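## Task

Lift the blue can from the turntable and set it upright on the coaster, without shifting the other cans from their spots on the turntable.

## Robot and tools

Robot: two arms, left_arm and right_arm, each with six joints ordered waist, shoulder, elbow, forearm roll, wrist pitch, wrist roll, plus a two-finger gripper whose fingers cannot fold. Base poses: left_arm at (-0.052, +0.583, 0) m, quat_wxyz (+1.000, 0, 0, -0.012); right_arm at (+0.006, -0.627, 0) m, quat_wxyz (+1.000, 0, 0, -0.005). A two-camera stand is fixed to the floor behind the arms. Loose objects may occasionally get a brief nudge.

Frame: all hand positions, velocities and orientations are in the scene frame. Origin sits at table-top height, halfway between the nominal bases; +z is up, +x points out over the table, and left_arm is on the +y side (arm names do not match image sides). Printed hand poses can be off by a few centimetres, more at long reach. On the gripper, fingers point along its +z and open and close along its y. end_effector_position is the point between the pads when closed; fingertips extend about 33 mm past it at gaps up to 40 mm, only 9 mm when fully open.

A row is 18 numbers, each in [-1, 1], always for both arms: left_arm's six joint values, then its gripper position, force_limit, speed; then the same nine for right_arm. Joint values are offsets, not poses: they count from the Joint targets at the start of the action (or move), not from the previous row, so sending the same offset again moves further. Scale: 1.0 equals 1.553 rad for waist and shoulder, 2.33 for elbow, 2.913 for forearm roll, wrist pitch and wrist roll. Joint ranges: elbow -2.792 to 2.792 rad, all others -6.283 to 6.283. An action pushing a joint more than 0.010 rad outside its range is rejected for both arms; a badly formed or failing first action rejects the whole call. Sending 0 offsets re-commands an arm's current targets. Gripper numbers are absolute settings: position +1 is fully open (140 mm), about -0.8 brings the pads together, -1 closes until blocked. force_limit sets squeeze after a slow close: about 14 N at -1, 40 N at 0, 58 N at +1. speed sets finger rate: about 30 mm/s at -1, 140 at 0, 250 at +1; a fast close from a centimetre or more away squeezes harder (about 64 N at speed 0, 116 N at +1). Both start at +1. To keep a gripper unchanged, resend its last three numbers; 0 is a real command.

execute_actions: actions is a list of actions; each action is up to 15 rows, one per 1/30 s step; a short action repeats its last row to fill 15 steps. cameras: list of names, ["all"], or []; omitted means all images only when actions is empty. An empty actions list also reports the scene number and task.

move: target is one row or a list of up to 15 rows; every offset counts from the same Joint targets. speed in rad/s for the joint with farthest to go, 0.01 to 3.92, default 0.5, one number or one per target. blend in rad rounds corners in a list (0 stops at each). stop_force in N, 10 to 80, one value for both arms, ends an arm's path when it feels that much push opposing its motion; use a low speed with it, omit it when backing off a contact, and do not trust it for light pushes. zero (with stop_force only): true re-zeroes the force reading first, false keeps the old zero. blocking=false returns after about 0.5 s while the move continues (not allowed with stop_force). Paths take at least 0.5 s and stop short beyond 10 s; they do not avoid obstacles or the other arm. The result adds a "move:" line: done, off_target, moving, held or fault, possibly limits=held.

wait: seconds 0 to 10, arms hold their last command. stop: brakes a running move. zoom_image: camera (cam_left_wrist or cam_right_wrist), region [x0, y0, x1, y1] in pixels from the top-left, at most 504 by 504, on the newest image. finished_scene: scene is the current scene's number; it ends the scene irreversibly, so the can must already stand on the coaster unaided.

Cameras: cam_left_wrist and cam_right_wrist, both 672x504. cam_left_wrist K=[[404.366, 0, 333.525], [0, 404.366, 253.012], [0, 0, 1]]; cam_right_wrist K=[[401.145, 0, 338.551], [0, 401.145, 252.482], [0, 0, 1]].

Result lines: Joint positions, velocities ("within noise" when still) and Joint targets per arm in joint order, in rad and rad/s; Joint targets are what the next offsets count from. Tool commands shows current gripper commands. object_status: 0 moving, 1 blocked while opening, 2 blocked while closing (a grip; check for it after position -1), 3 reached target or pads met. position_measured is in counts: 3 fully open, about 75 at 100 mm, 139 at 60 mm, 200 at 20 mm, 230 pads touching. Joint torques, External joint torques (outside push estimate) and Flange force (in the gripper's own axes, with error, including held weight) reveal contact. "joint sent to its limit" and "joint command not followed" (the clearance check between arms held back commands) may appear. To grip harder while status is 2, raise force_limit and nudge position from -1 to -0.98.

Avoid: drops, releasing a moving can, knocking cans over or off the table, slamming into fixed things, and pressing one arm or gripper against the other. Arms are stiff: aiming even slightly past a firm contact can trip a fault. A net force of 144 N, or a joint exceeding its torque limit (waist 316, shoulder 316, elbow 148, forearm roll 41.8, wrist pitch 41.8, wrist roll 41.8 N m), stops that arm for 10 s. Holding loads, stretching out or straining heats motors; a MOTOR HOT line warns, and overheating brakes the arm for 30 to 60 s or more. Keep motions smooth and grips centred.

Each tool is called after "Request:" as name([rows], argument=value, ...), one row to a line, values as JSON.

## Session

Request:
execute_actions(actions=[])

Scene clock: 0.00 s.
left_arm: end_effector_position=(+0.3802, +0.6059, +0.3519) position_measured=3 object_status=3 end_effector_quat_wxyz=(-0.408, +0.874, +0.153, +0.212) | right_arm: end_effector_position=(+0.6661, -0.0482, +0.2415) position_measured=3 object_status=3 end_effector_quat_wxyz=(-0.286, +0.914, +0.110, +0.267)
Joint positions: left_arm=[-0.651 -0.148 2.128 0.867 1.613 0.376] | right_arm=[0.597 0.262 1.832 0.759 0.37 1.297]
Joint velocities: within noise
Joint torques (N m): no reading
External joint torques (N m): no reading
Flange force (N): no reading
Joint targets: left_arm=[-0.651 -0.148 2.128 0.867 1.613 0.376] | right_arm=[0.597 0.262 1.832 0.759 0.370 1.297]
Tool commands: left_gripper/position=+1.0 left_gripper/force_limit=+1.0 left_gripper/speed=+1.0 right_gripper/position=+1.0 right_gripper/force_limit=+1.0 right_gripper/speed=+1.0

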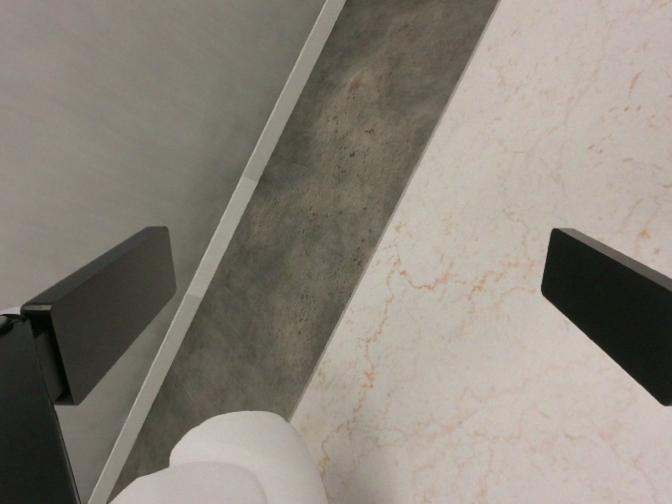

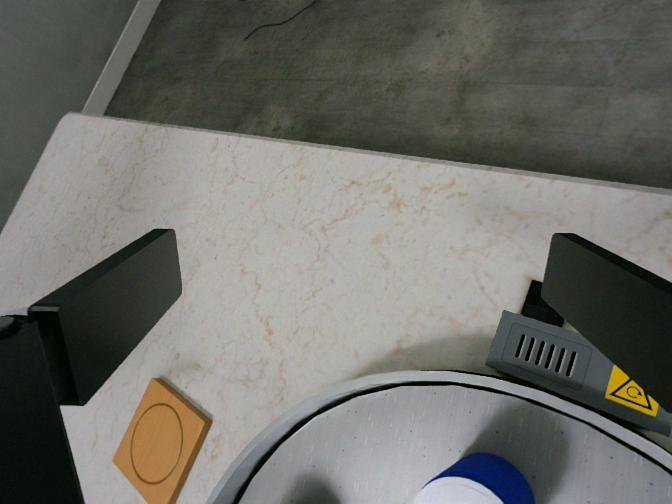

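Request:
move(target=[-0.11861,0.28314,-0.27638,-0.29763,-0.08485,-0.42403,1,1,1,0.0792,-0.2582,-0.127,-0.26056,0.33436,0.34088,1,1,1], speed=1.3, cameras=["all"])

Request:
wait(seconds=0.4, cameras=["all"])

Request:
wait(seconds=0.4, cameras=["all"])

Scene clock: 8.33 s.
left_arm: end_effector_position=(+0.4480, +0.0561, +0.3004) position_measured=3 object_status=3 end_effector_quat_wxyz=(+0.000, +0.707, +0.707, +0.000) | right_arm: end_effector_position=(+0.4350, -0.2138, +0.5570) position_measured=3 object_status=3 end_effector_quat_wxyz=(-0.130, +0.980, -0.005, +0.150)
Joint positions: left_arm=[-0.835 0.291 1.484 0 1.366 -0.859] | right_arm=[0.72 -0.139 1.536 0 1.344 2.29]
Joint torques (N m): left_arm=[-1.4 -70.74 -40.91 4.5 0.5 0.41] | right_arm=[-0.29 -26.19 -42.76 3.79 -1.73 0.06]
External joint torques (N m): left_arm=[1.24 -0.68 -0.36 -0.23 -0.47 -0.41] | right_arm=[0.34 -2.32 -0.25 0.46 0.46 -0.07]
Flange force (N): left_arm=[1.2 0.5 0.1] | right_arm=[-2.2 2.0 -2.0]
Joint targets: left_arm=[-0.835 0.292 1.484 0.000 1.366 -0.859] | right_arm=[0.720 -0.139 1.536 0.000 1.344 2.290]
move: done

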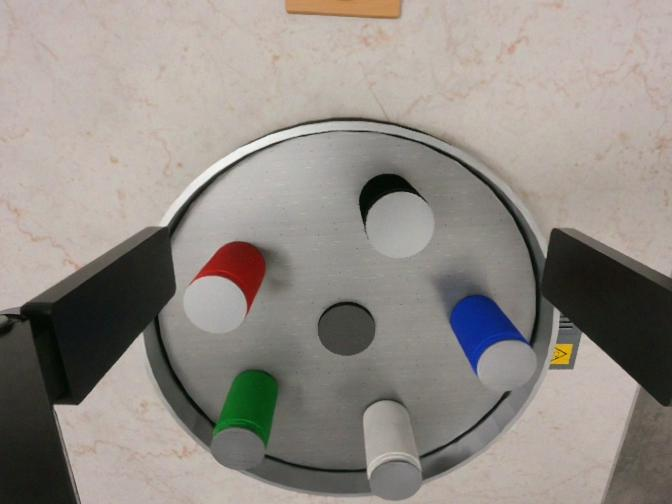

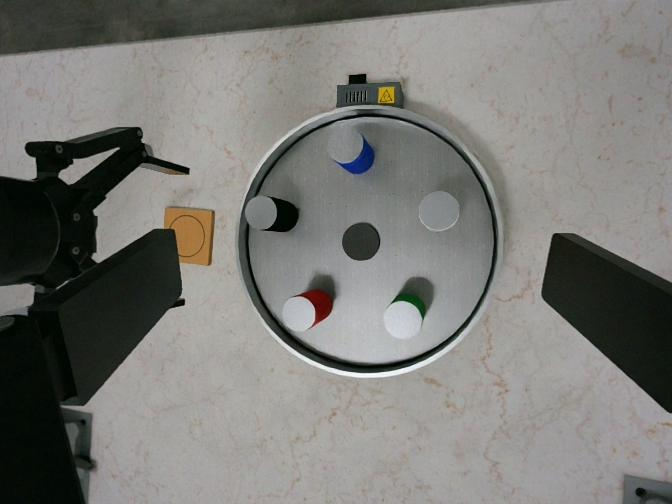

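Scene clock: 8.73 s.
left_arm: end_effector_position=(+0.4480, +0.0560, +0.3004) position_measured=3 object_status=3 end_effector_quat_wxyz=(+0.000, +0.707, +0.707, +0.000) | right_arm: end_effector_position=(+0.4350, -0.2138, +0.5570) position_measured=3 object_status=3 end_effector_quat_wxyz=(-0.130, +0.980, -0.005, +0.150)
Joint positions: left_arm=[-0.835 0.292 1.484 0 1.366 -0.859] | right_arm=[0.72 -0.139 1.536 0 1.344 2.29]
Joint torques (N m): left_arm=[-1.72 -70.99 -41.62 4.49 0.5 0.41] | right_arm=[-0.57 -26.52 -42.75 3.75 -1.69 0.02]
External joint torques (N m): left_arm=[1.68 -0.85 0.14 -0.2 -0.47 -0.41] | right_arm=[0.51 -1.97 -0.27 0.47 0.42 -0.03]
Flange force (N): left_arm=[2.5 0.0 0.7] | right_arm=[-2.0 1.2 -1.8]
Joint targets: left_arm=[-0.835 0.292 1.484 0.000 1.366 -0.859] | right_arm=[0.720 -0.139 1.536 0.000 1.344 2.290]
Tool commands: left_gripper/position=+1.0 left_gripper/force_limit=+1.0 left_gripper/speed=+1.0 right_gripper/position=+1.0 right_gripper/force_limit=+1.0 right_gripper/speed=+1.0
wait: 0.40 s; at rest by 0.17 s

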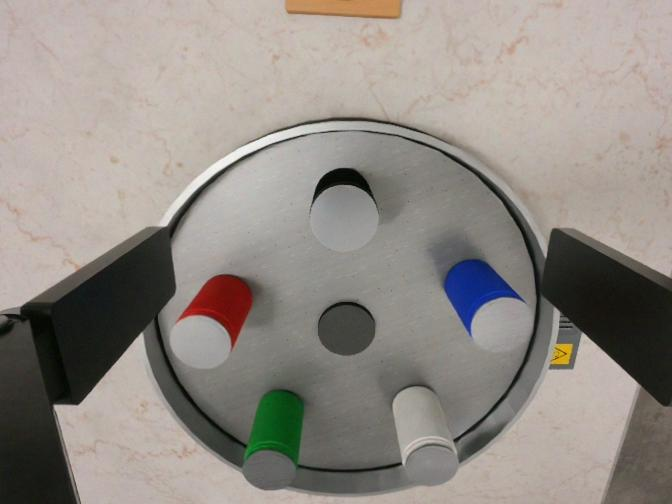

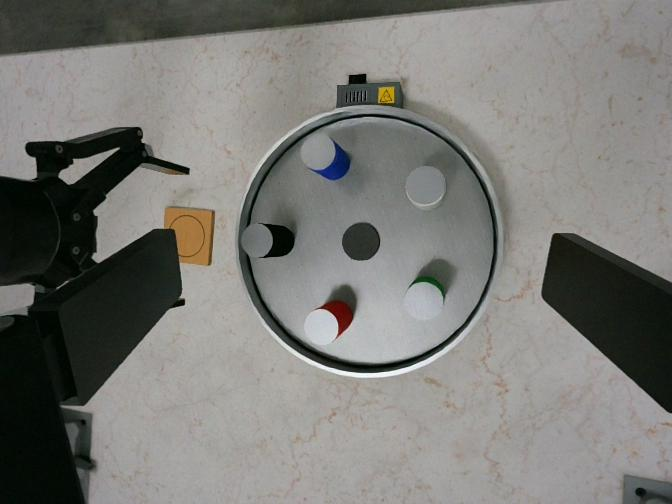

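Scene clock: 9.13 s.
left_arm: end_effector_position=(+0.4480, +0.0560, +0.3004) position_measured=3 object_status=3 end_effector_quat_wxyz=(+0.000, +0.707, +0.707, +0.000) | right_arm: end_effector_position=(+0.4350, -0.2138, +0.5570) position_measured=3 object_status=3 end_effector_quat_wxyz=(-0.130, +0.980, -0.005, +0.150)
Joint positions: left_arm=[-0.835 0.292 1.484 0 1.366 -0.859] | right_arm=[0.72 -0.139 1.536 0 1.344 2.29]
Joint torques (N m): left_arm=[-1.58 -70.95 -41.53 4.5 0.56 0.4] | right_arm=[-0.66 -26.12 -42.56 3.71 -1.79 0.06]
External joint torques (N m): left_arm=[1.49 -0.35 0.21 -0.22 -0.53 -0.4] | right_arm=[0.54 -2.66 -0.55 0.52 0.53 -0.07]
Flange force (N): left_arm=[1.9 0.3 1.1] | right_arm=[-2.3 1.6 -2.6]
Joint targets: left_arm=[-0.835 0.292 1.484 0.000 1.366 -0.859] | right_arm=[0.720 -0.139 1.536 0.000 1.344 2.290]
Tool commands: left_gripper/position=+1.0 left_gripper/force_limit=+1.0 left_gripper/speed=+1.0 right_gripper/position=+1.0 right_gripper/force_limit=+1.0 right_gripper/speed=+1.0
wait: 0.40 s; at rest by 0.17 s

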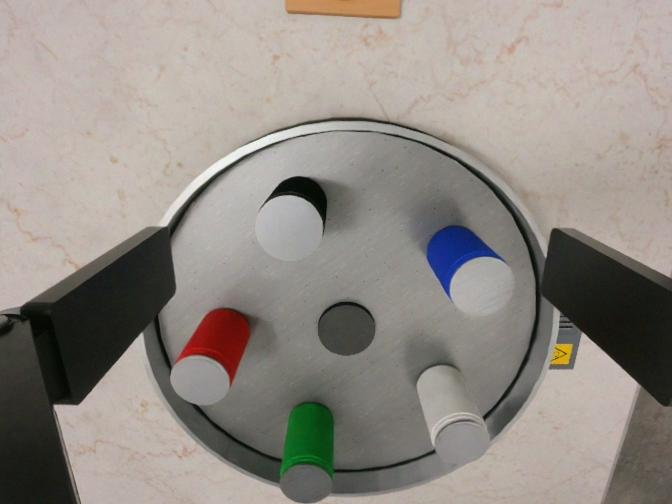

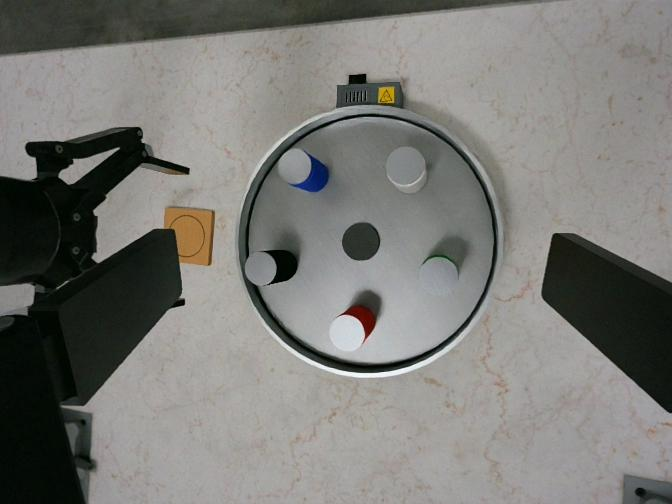

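Request:
wait(seconds=0.05, cameras=["all"])

Request:
move(target=[0.008777,0.106629,0.01315,0,-0.067364,0.124509,1,1,1,0,0,0,0,0,0,1,1,1], speed=0.6, cameras=["all"])

Scene clock: 25.00 s.
left_arm: end_effector_position=(+0.4480, +0.0560, +0.3004) position_measured=3 object_status=3 end_effector_quat_wxyz=(+0.000, +0.707, +0.707, +0.000) | right_arm: end_effector_position=(+0.4350, -0.2138, +0.5570) position_measured=3 object_status=3 end_effector_quat_wxyz=(-0.130, +0.980, -0.005, +0.150)
Joint positions: left_arm=[-0.835 0.292 1.484 0 1.366 -0.859] | right_arm=[0.72 -0.139 1.536 0 1.344 2.29]
Joint torques (N m): left_arm=[-1.71 -71.27 -41.59 4.48 0.54 0.42] | right_arm=[-0.36 -25.73 -42.62 3.71 -1.68 0.07]
External joint torques (N m): left_arm=[1.96 -0.1 0.23 -0.19 -0.51 -0.42] | right_arm=[0.41 -3.05 -0.52 0.54 0.42 -0.09]
Flange force (N): left_arm=[2.0 1.0 1.2] | right_arm=[-2.6 2.4 -2.5]
Joint targets: left_arm=[-0.835 0.292 1.484 0.000 1.366 -0.859] | right_arm=[0.720 -0.139 1.536 0.000 1.344 2.290]
Tool commands: left_gripper/position=+1.0 left_gripper/force_limit=+1.0 left_gripper/speed=+1.0 right_gripper/position=+1.0 right_gripper/force_limit=+1.0 right_gripper/speed=+1.0
wait: 0.07 s; at rest from the start

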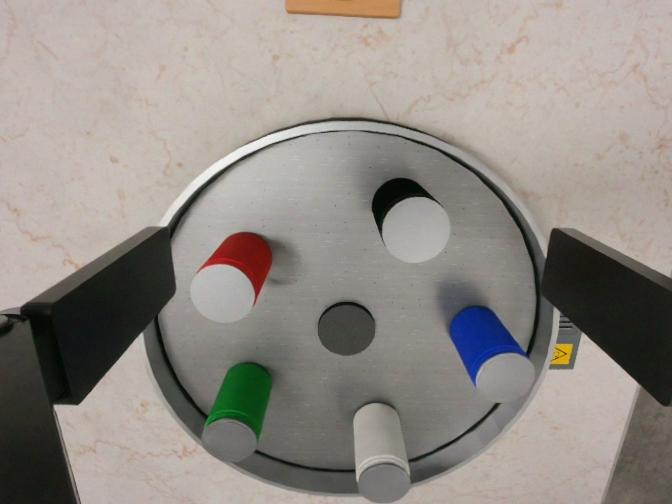

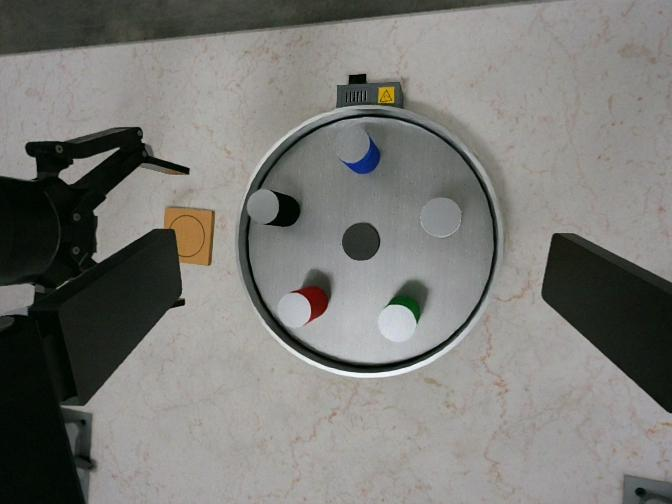

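Scene clock: 26.17 s.
left_arm: end_effector_position=(+0.4967, +0.0158, +0.1583) position_measured=3 object_status=3 end_effector_quat_wxyz=(+0.000, +0.819, +0.573, +0.000) | right_arm: end_effector_position=(+0.4350, -0.2138, +0.5570) position_measured=3 object_status=3 end_effector_quat_wxyz=(-0.130, +0.980, -0.005, +0.150)
Joint positions: left_arm=[-0.822 0.457 1.514 0 1.17 -0.497] | right_arm=[0.72 -0.139 1.536 0 1.344 2.29]
Joint torques (N m): left_arm=[-1.65 -83.49 -39.02 4.27 0.52 0.29] | right_arm=[-0.58 -26.04 -42.82 3.68 -1.69 0.04]
External joint torques (N m): left_arm=[1.44 -1.27 0.2 -0.25 -0.51 -0.29] | right_arm=[0.47 -2.34 -0.17 0.55 0.42 -0.05]
Flange force (N): left_arm=[2.5 -1.8 0.2] | right_arm=[-2.5 2.0 -1.8]
Joint targets: left_arm=[-0.822 0.457 1.514 0.000 1.170 -0.496] | right_arm=[0.720 -0.139 1.536 0.000 1.344 2.290]
move: done

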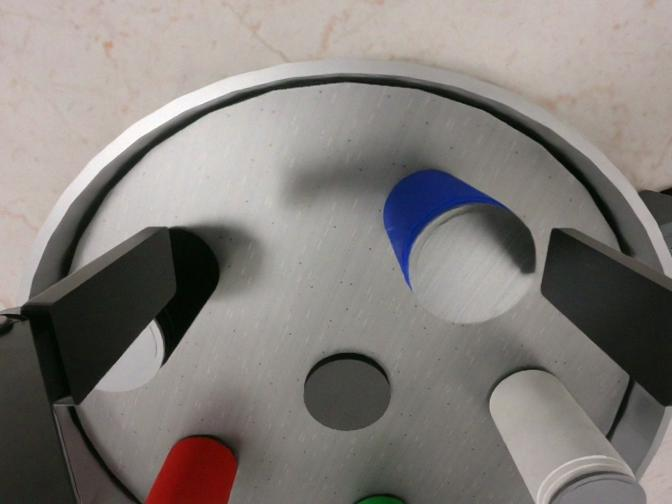

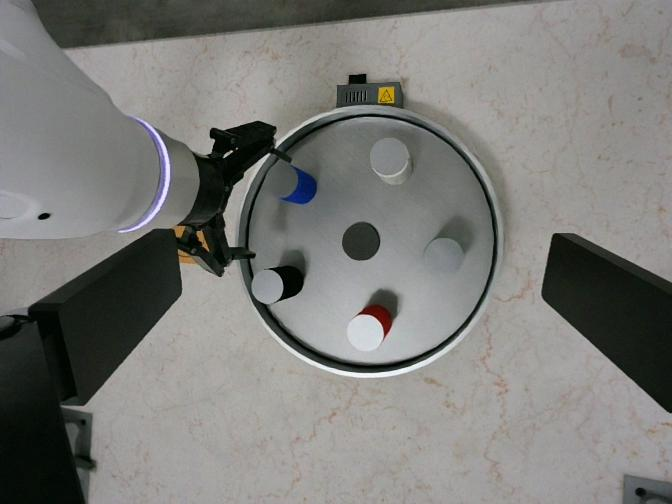

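Request:
wait(seconds=0.05)

Scene clock: 29.50 s.
left_arm: end_effector_position=(+0.4967, +0.0158, +0.1583) position_measured=3 object_status=3 end_effector_quat_wxyz=(+0.000, +0.819, +0.573, +0.000) | right_arm: end_effector_position=(+0.4350, -0.2138, +0.5570) position_measured=3 object_status=3 end_effector_quat_wxyz=(-0.130, +0.980, -0.005, +0.150)
Joint positions: left_arm=[-0.822 0.457 1.514 0 1.17 -0.496] | right_arm=[0.72 -0.139 1.536 0 1.344 2.29]
Joint torques (N m): left_arm=[-1.83 -84.26 -38.98 4.26 0.51 0.4] | right_arm=[-0.71 -26.09 -42.65 3.7 -1.66 0.04]
External joint torques (N m): left_arm=[1.79 -0.9 0.02 -0.22 -0.5 -0.4] | right_arm=[0.98 -2.7 -0.45 0.57 0.39 -0.06]
Flange force (N): left_arm=[2.3 -0.7 0.2] | right_arm=[-3.2 1.2 -2.3]
Joint targets: left_arm=[-0.822 0.457 1.514 0.000 1.170 -0.496] | right_arm=[0.720 -0.139 1.536 0.000 1.344 2.290]
Tool commands: left_gripper/position=+1.0 left_gripper/force_limit=+1.0 left_gripper/speed=+1.0 right_gripper/position=+1.0 right_gripper/force_limit=+1.0 right_gripper/speed=+1.0
wait: 0.07 s; at rest from the start

Request:
wait(seconds=4.33)

Request:
move([
  [-0.04446,-0.022997,0.073391,0,-0.046443,-0.203449,-1,0,-0.5,0,0,0,0,0,0,1,1,1],
  [-0.108951,-0.037297,0.087849,0,-0.050383,-0.417576,-1,0,-0.5,0,0,0,0,0,0,1,1,1],
  [-0.150236,-0.069785,0.033536,0,0.01038,-0.559417,-1,0,-0.5,0,0,0,0,0,0,1,1,1],
  [0.12,-0.194176,0.141335,0,-0.009528,-0.559417,-1,0,-0.5,0,0,0,0,0,0,1,1,1],
], speed=[0.8466,0.8911,0.8863,0.8], blend=[0.06,0.06,0.15,0], cameras=["all"])

Scene clock: 34.43 s.
left_arm: end_effector_position=(+0.4967, +0.0158, +0.1583) position_measured=3 object_status=3 end_effector_quat_wxyz=(+0.000, +0.819, +0.573, +0.000) | right_arm: end_effector_position=(+0.4350, -0.2138, +0.5570) position_measured=3 object_status=3 end_effector_quat_wxyz=(-0.130, +0.980, -0.005, +0.150)
Joint positions: left_arm=[-0.822 0.457 1.514 0 1.17 -0.496] | right_arm=[0.72 -0.139 1.536 0 1.344 2.29]
Joint torques (N m): left_arm=[-2.15 -84.48 -38.9 4.24 0.52 0.43] | right_arm=[-0.53 -26.07 -42.66 3.73 -1.77 0.08]
External joint torques (N m): left_arm=[2.15 -0.48 -0.02 -0.2 -0.51 -0.43] | right_arm=[0.57 -2.6 -0.42 0.52 0.5 -0.1]
Flange force (N): left_arm=[2.4 0.1 0.5] | right_arm=[-2.4 1.8 -2.4]
Joint targets: left_arm=[-0.822 0.457 1.514 0.000 1.170 -0.496] | right_arm=[0.720 -0.139 1.536 0.000 1.344 2.290]
Tool commands: left_gripper/position=+1.0 left_gripper/force_limit=+1.0 left_gripper/speed=+1.0 right_gripper/position=+1.0 right_gripper/force_limit=+1.0 right_gripper/speed=+1.0
wait: 4.33 s; at rest from the start

Scene clock: 37.43 s.
left_arm: end_effector_position=(+0.4471, +0.2399, +0.2003) position_measured=153 object_status=2 end_effector_quat_wxyz=(+0.000, +0.052, +0.999, +0.000) | right_arm: end_effector_position=(+0.4350, -0.2138, +0.5570) position_measured=3 object_status=3 end_effector_quat_wxyz=(-0.130, +0.980, -0.005, +0.150)
Joint positions: left_arm=[-0.635 0.156 1.844 0 1.142 -2.126] | right_arm=[0.72 -0.139 1.536 0 1.344 2.29]
Joint torques (N m): left_arm=[-1.9 -57.18 -39.82 4.13 0.58 0.41] | right_arm=[-0.71 -25.78 -42.59 3.73 -1.65 0.03]
External joint torques (N m): left_arm=[1.86 2.65 1.43 -0.2 -0.55 -0.41] | right_arm=[0.74 -2.8 -0.5 0.52 0.38 -0.05]
Flange force (N): left_arm=[-2.4 1.4 4.5] | right_arm=[-2.9 1.5 -2.4]
Joint targets: left_arm=[-0.635 0.156 1.844 0.000 1.142 -2.126] | right_arm=[0.720 -0.139 1.536 0.000 1.344 2.290]
move: done

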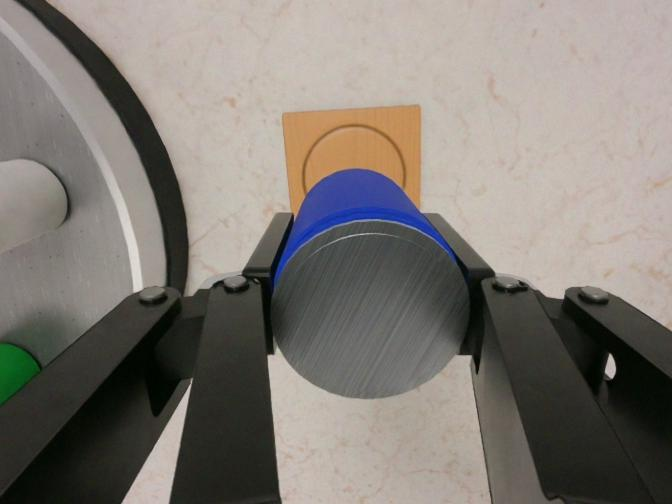

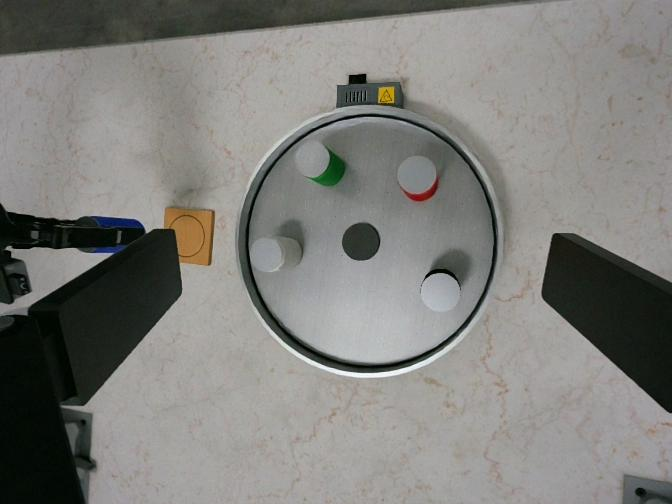

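Request:
move(target=[0.007656,0.075301,0.057159,0,-0.085864,0,-1,0,-0.5,0,0,0,0,0,0,1,1,1], speed=0.45, cameras=["cam_left_wrist"])

Request:
move(target=[0,0.010127,0.004521,0,-0.009016,0,-1,0,-0.5,0,0,0,0,0,0,1,1,1], speed=0.02, stop_force=12, cameras=["cam_left_wrist"])

Scene clock: 44.07 s.
left_arm: end_effector_position=(+0.4492, +0.2475, +0.0663) position_measured=153 object_status=2 end_effector_quat_wxyz=(+0.000, +0.046, +0.999, +0.000) | right_arm: end_effector_position=(+0.4350, -0.2138, +0.5570) position_measured=3 object_status=3 end_effector_quat_wxyz=(-0.130, +0.980, -0.005, +0.150)
Joint positions: left_arm=[-0.623 0.272 1.977 0 0.892 -2.126] | right_arm=[0.72 -0.139 1.536 0 1.344 2.29]
Joint torques (N m): left_arm=[-1.66 -63.91 -34.38 3.54 0.56 0.4] | right_arm=[-0.31 -25.74 -42.6 3.74 -1.67 0.05]
External joint torques (N m): left_arm=[1.47 3.19 1.5 -0.18 -0.53 -0.4] | right_arm=[0.3 -2.77 -0.37 0.49 0.4 -0.06]
Flange force (N): left_arm=[-2.0 0.9 5.7] | right_arm=[-2.4 2.4 -2.2]
Joint targets: left_arm=[-0.623 0.273 1.977 0.000 0.892 -2.126] | right_arm=[0.720 -0.139 1.536 0.000 1.344 2.290]
move: done
Images, in order (width x height): cam_left_wrist 672x504.

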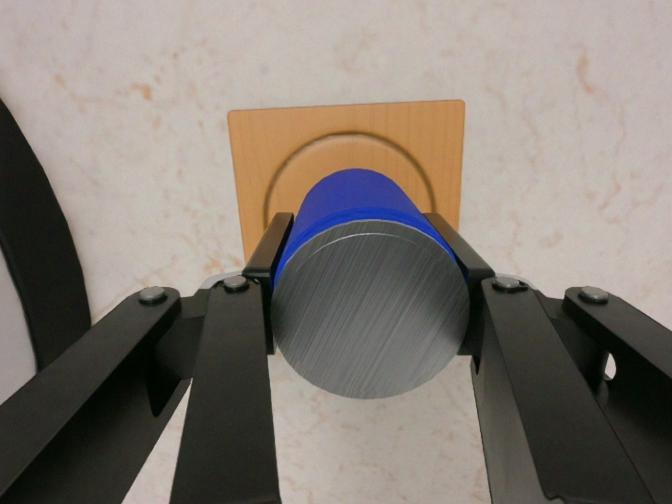

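Scene clock: 45.37 s.
left_arm: end_effector_position=(+0.4492, +0.2474, +0.0590) position_measured=153 object_status=2 end_effector_quat_wxyz=(+0.000, +0.046, +0.999, +0.000) | right_arm: end_effector_position=(+0.4350, -0.2138, +0.5570) position_measured=3 object_status=3 end_effector_quat_wxyz=(-0.130, +0.980, -0.005, +0.150)
Joint positions: left_arm=[-0.623 0.281 1.982 0 0.878 -2.126] | right_arm=[0.72 -0.139 1.536 0 1.344 2.29]
Joint torques (N m): left_arm=[-2.65 -45.85 -24.09 3.4 -1.55 0.38] | right_arm=[-0.53 -25.85 -42.59 3.72 -1.73 0.08]
External joint torques (N m): left_arm=[2.79 -15.35 -8.29 -0.09 1.59 -0.38] | right_arm=[0.56 -2.72 -0.44 0.52 0.47 -0.09]
Flange force (N): left_arm=[1.6 5.4 -26.5] | right_arm=[-2.5 1.9 -2.4]
Joint targets: left_arm=[-0.623 0.281 1.982 0.000 0.878 -2.126] | right_arm=[0.720 -0.139 1.536 0.000 1.344 2.290]
move: contact (left_arm); left_arm: the wrist pitch is farthest, 0.013 rad from its target
Images, in order (width x height): cam_left_wrist 672x504.

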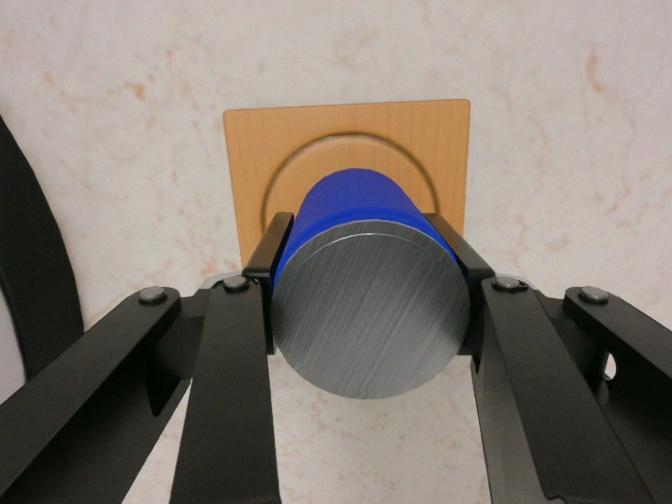

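Request:
move([
  [0,-0.00065,-0.00029,0,0.00058,0,-1,0,-0.5,0,0,0,0,0,0,1,1,1],
  [0,-0.00065,-0.00029,0,0.00058,0,0.2,0,-0.75,0,0,0,0,0,0,1,1,1],
  [0,-0.08288,-0.057433,0,0.09012,0,0.2,0,-0.75,0,0,0,0,0,0,1,1,1],
], speed=[0.05,0.05,0.35], cameras=["all"])

Scene clock: 51.40 s.
left_arm: end_effector_position=(+0.4492, +0.2474, +0.2000) position_measured=104 object_status=3 end_effector_quat_wxyz=(+0.000, +0.046, +0.999, +0.000) | right_arm: end_effector_position=(+0.4350, -0.2138, +0.5570) position_measured=3 object_status=3 end_effector_quat_wxyz=(-0.130, +0.980, -0.005, +0.150)
Joint positions: left_arm=[-0.623 0.152 1.848 0 1.141 -2.126] | right_arm=[0.72 -0.139 1.536 0 1.344 2.29]
Joint torques (N m): left_arm=[-1.71 -53.95 -39.21 4.08 0.3 0.42] | right_arm=[-0.67 -25.98 -42.46 3.73 -1.68 0.08]
External joint torques (N m): left_arm=[1.43 0.13 0.92 -0.18 -0.27 -0.42] | right_arm=[0.71 -2.53 -0.59 0.51 0.41 -0.09]
Flange force (N): left_arm=[0.5 2.1 1.6] | right_arm=[-2.4 1.2 -2.4]
Joint targets: left_arm=[-0.623 0.152 1.848 0.000 1.141 -2.126] | right_arm=[0.720 -0.139 1.536 0.000 1.344 2.290]
move: done

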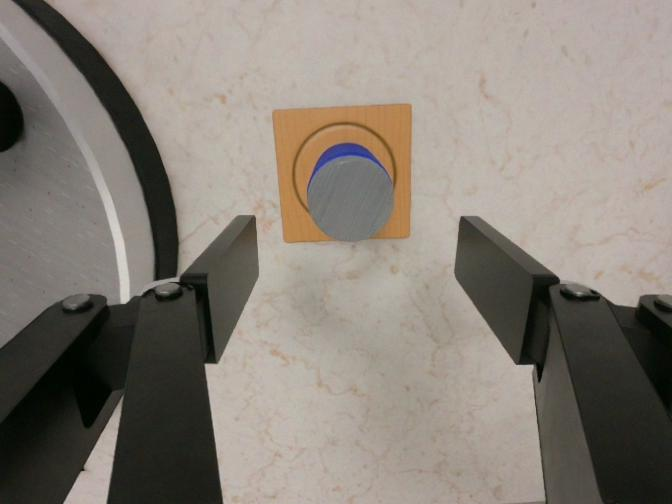

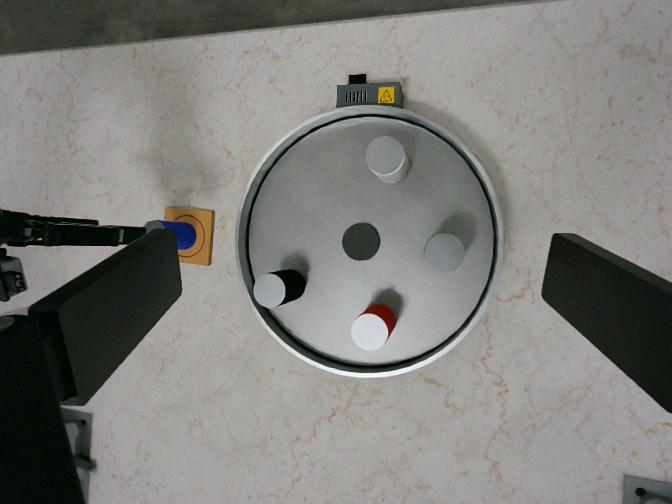

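Request:
finished_scene(scene=2)

The scene is finished: the task was done.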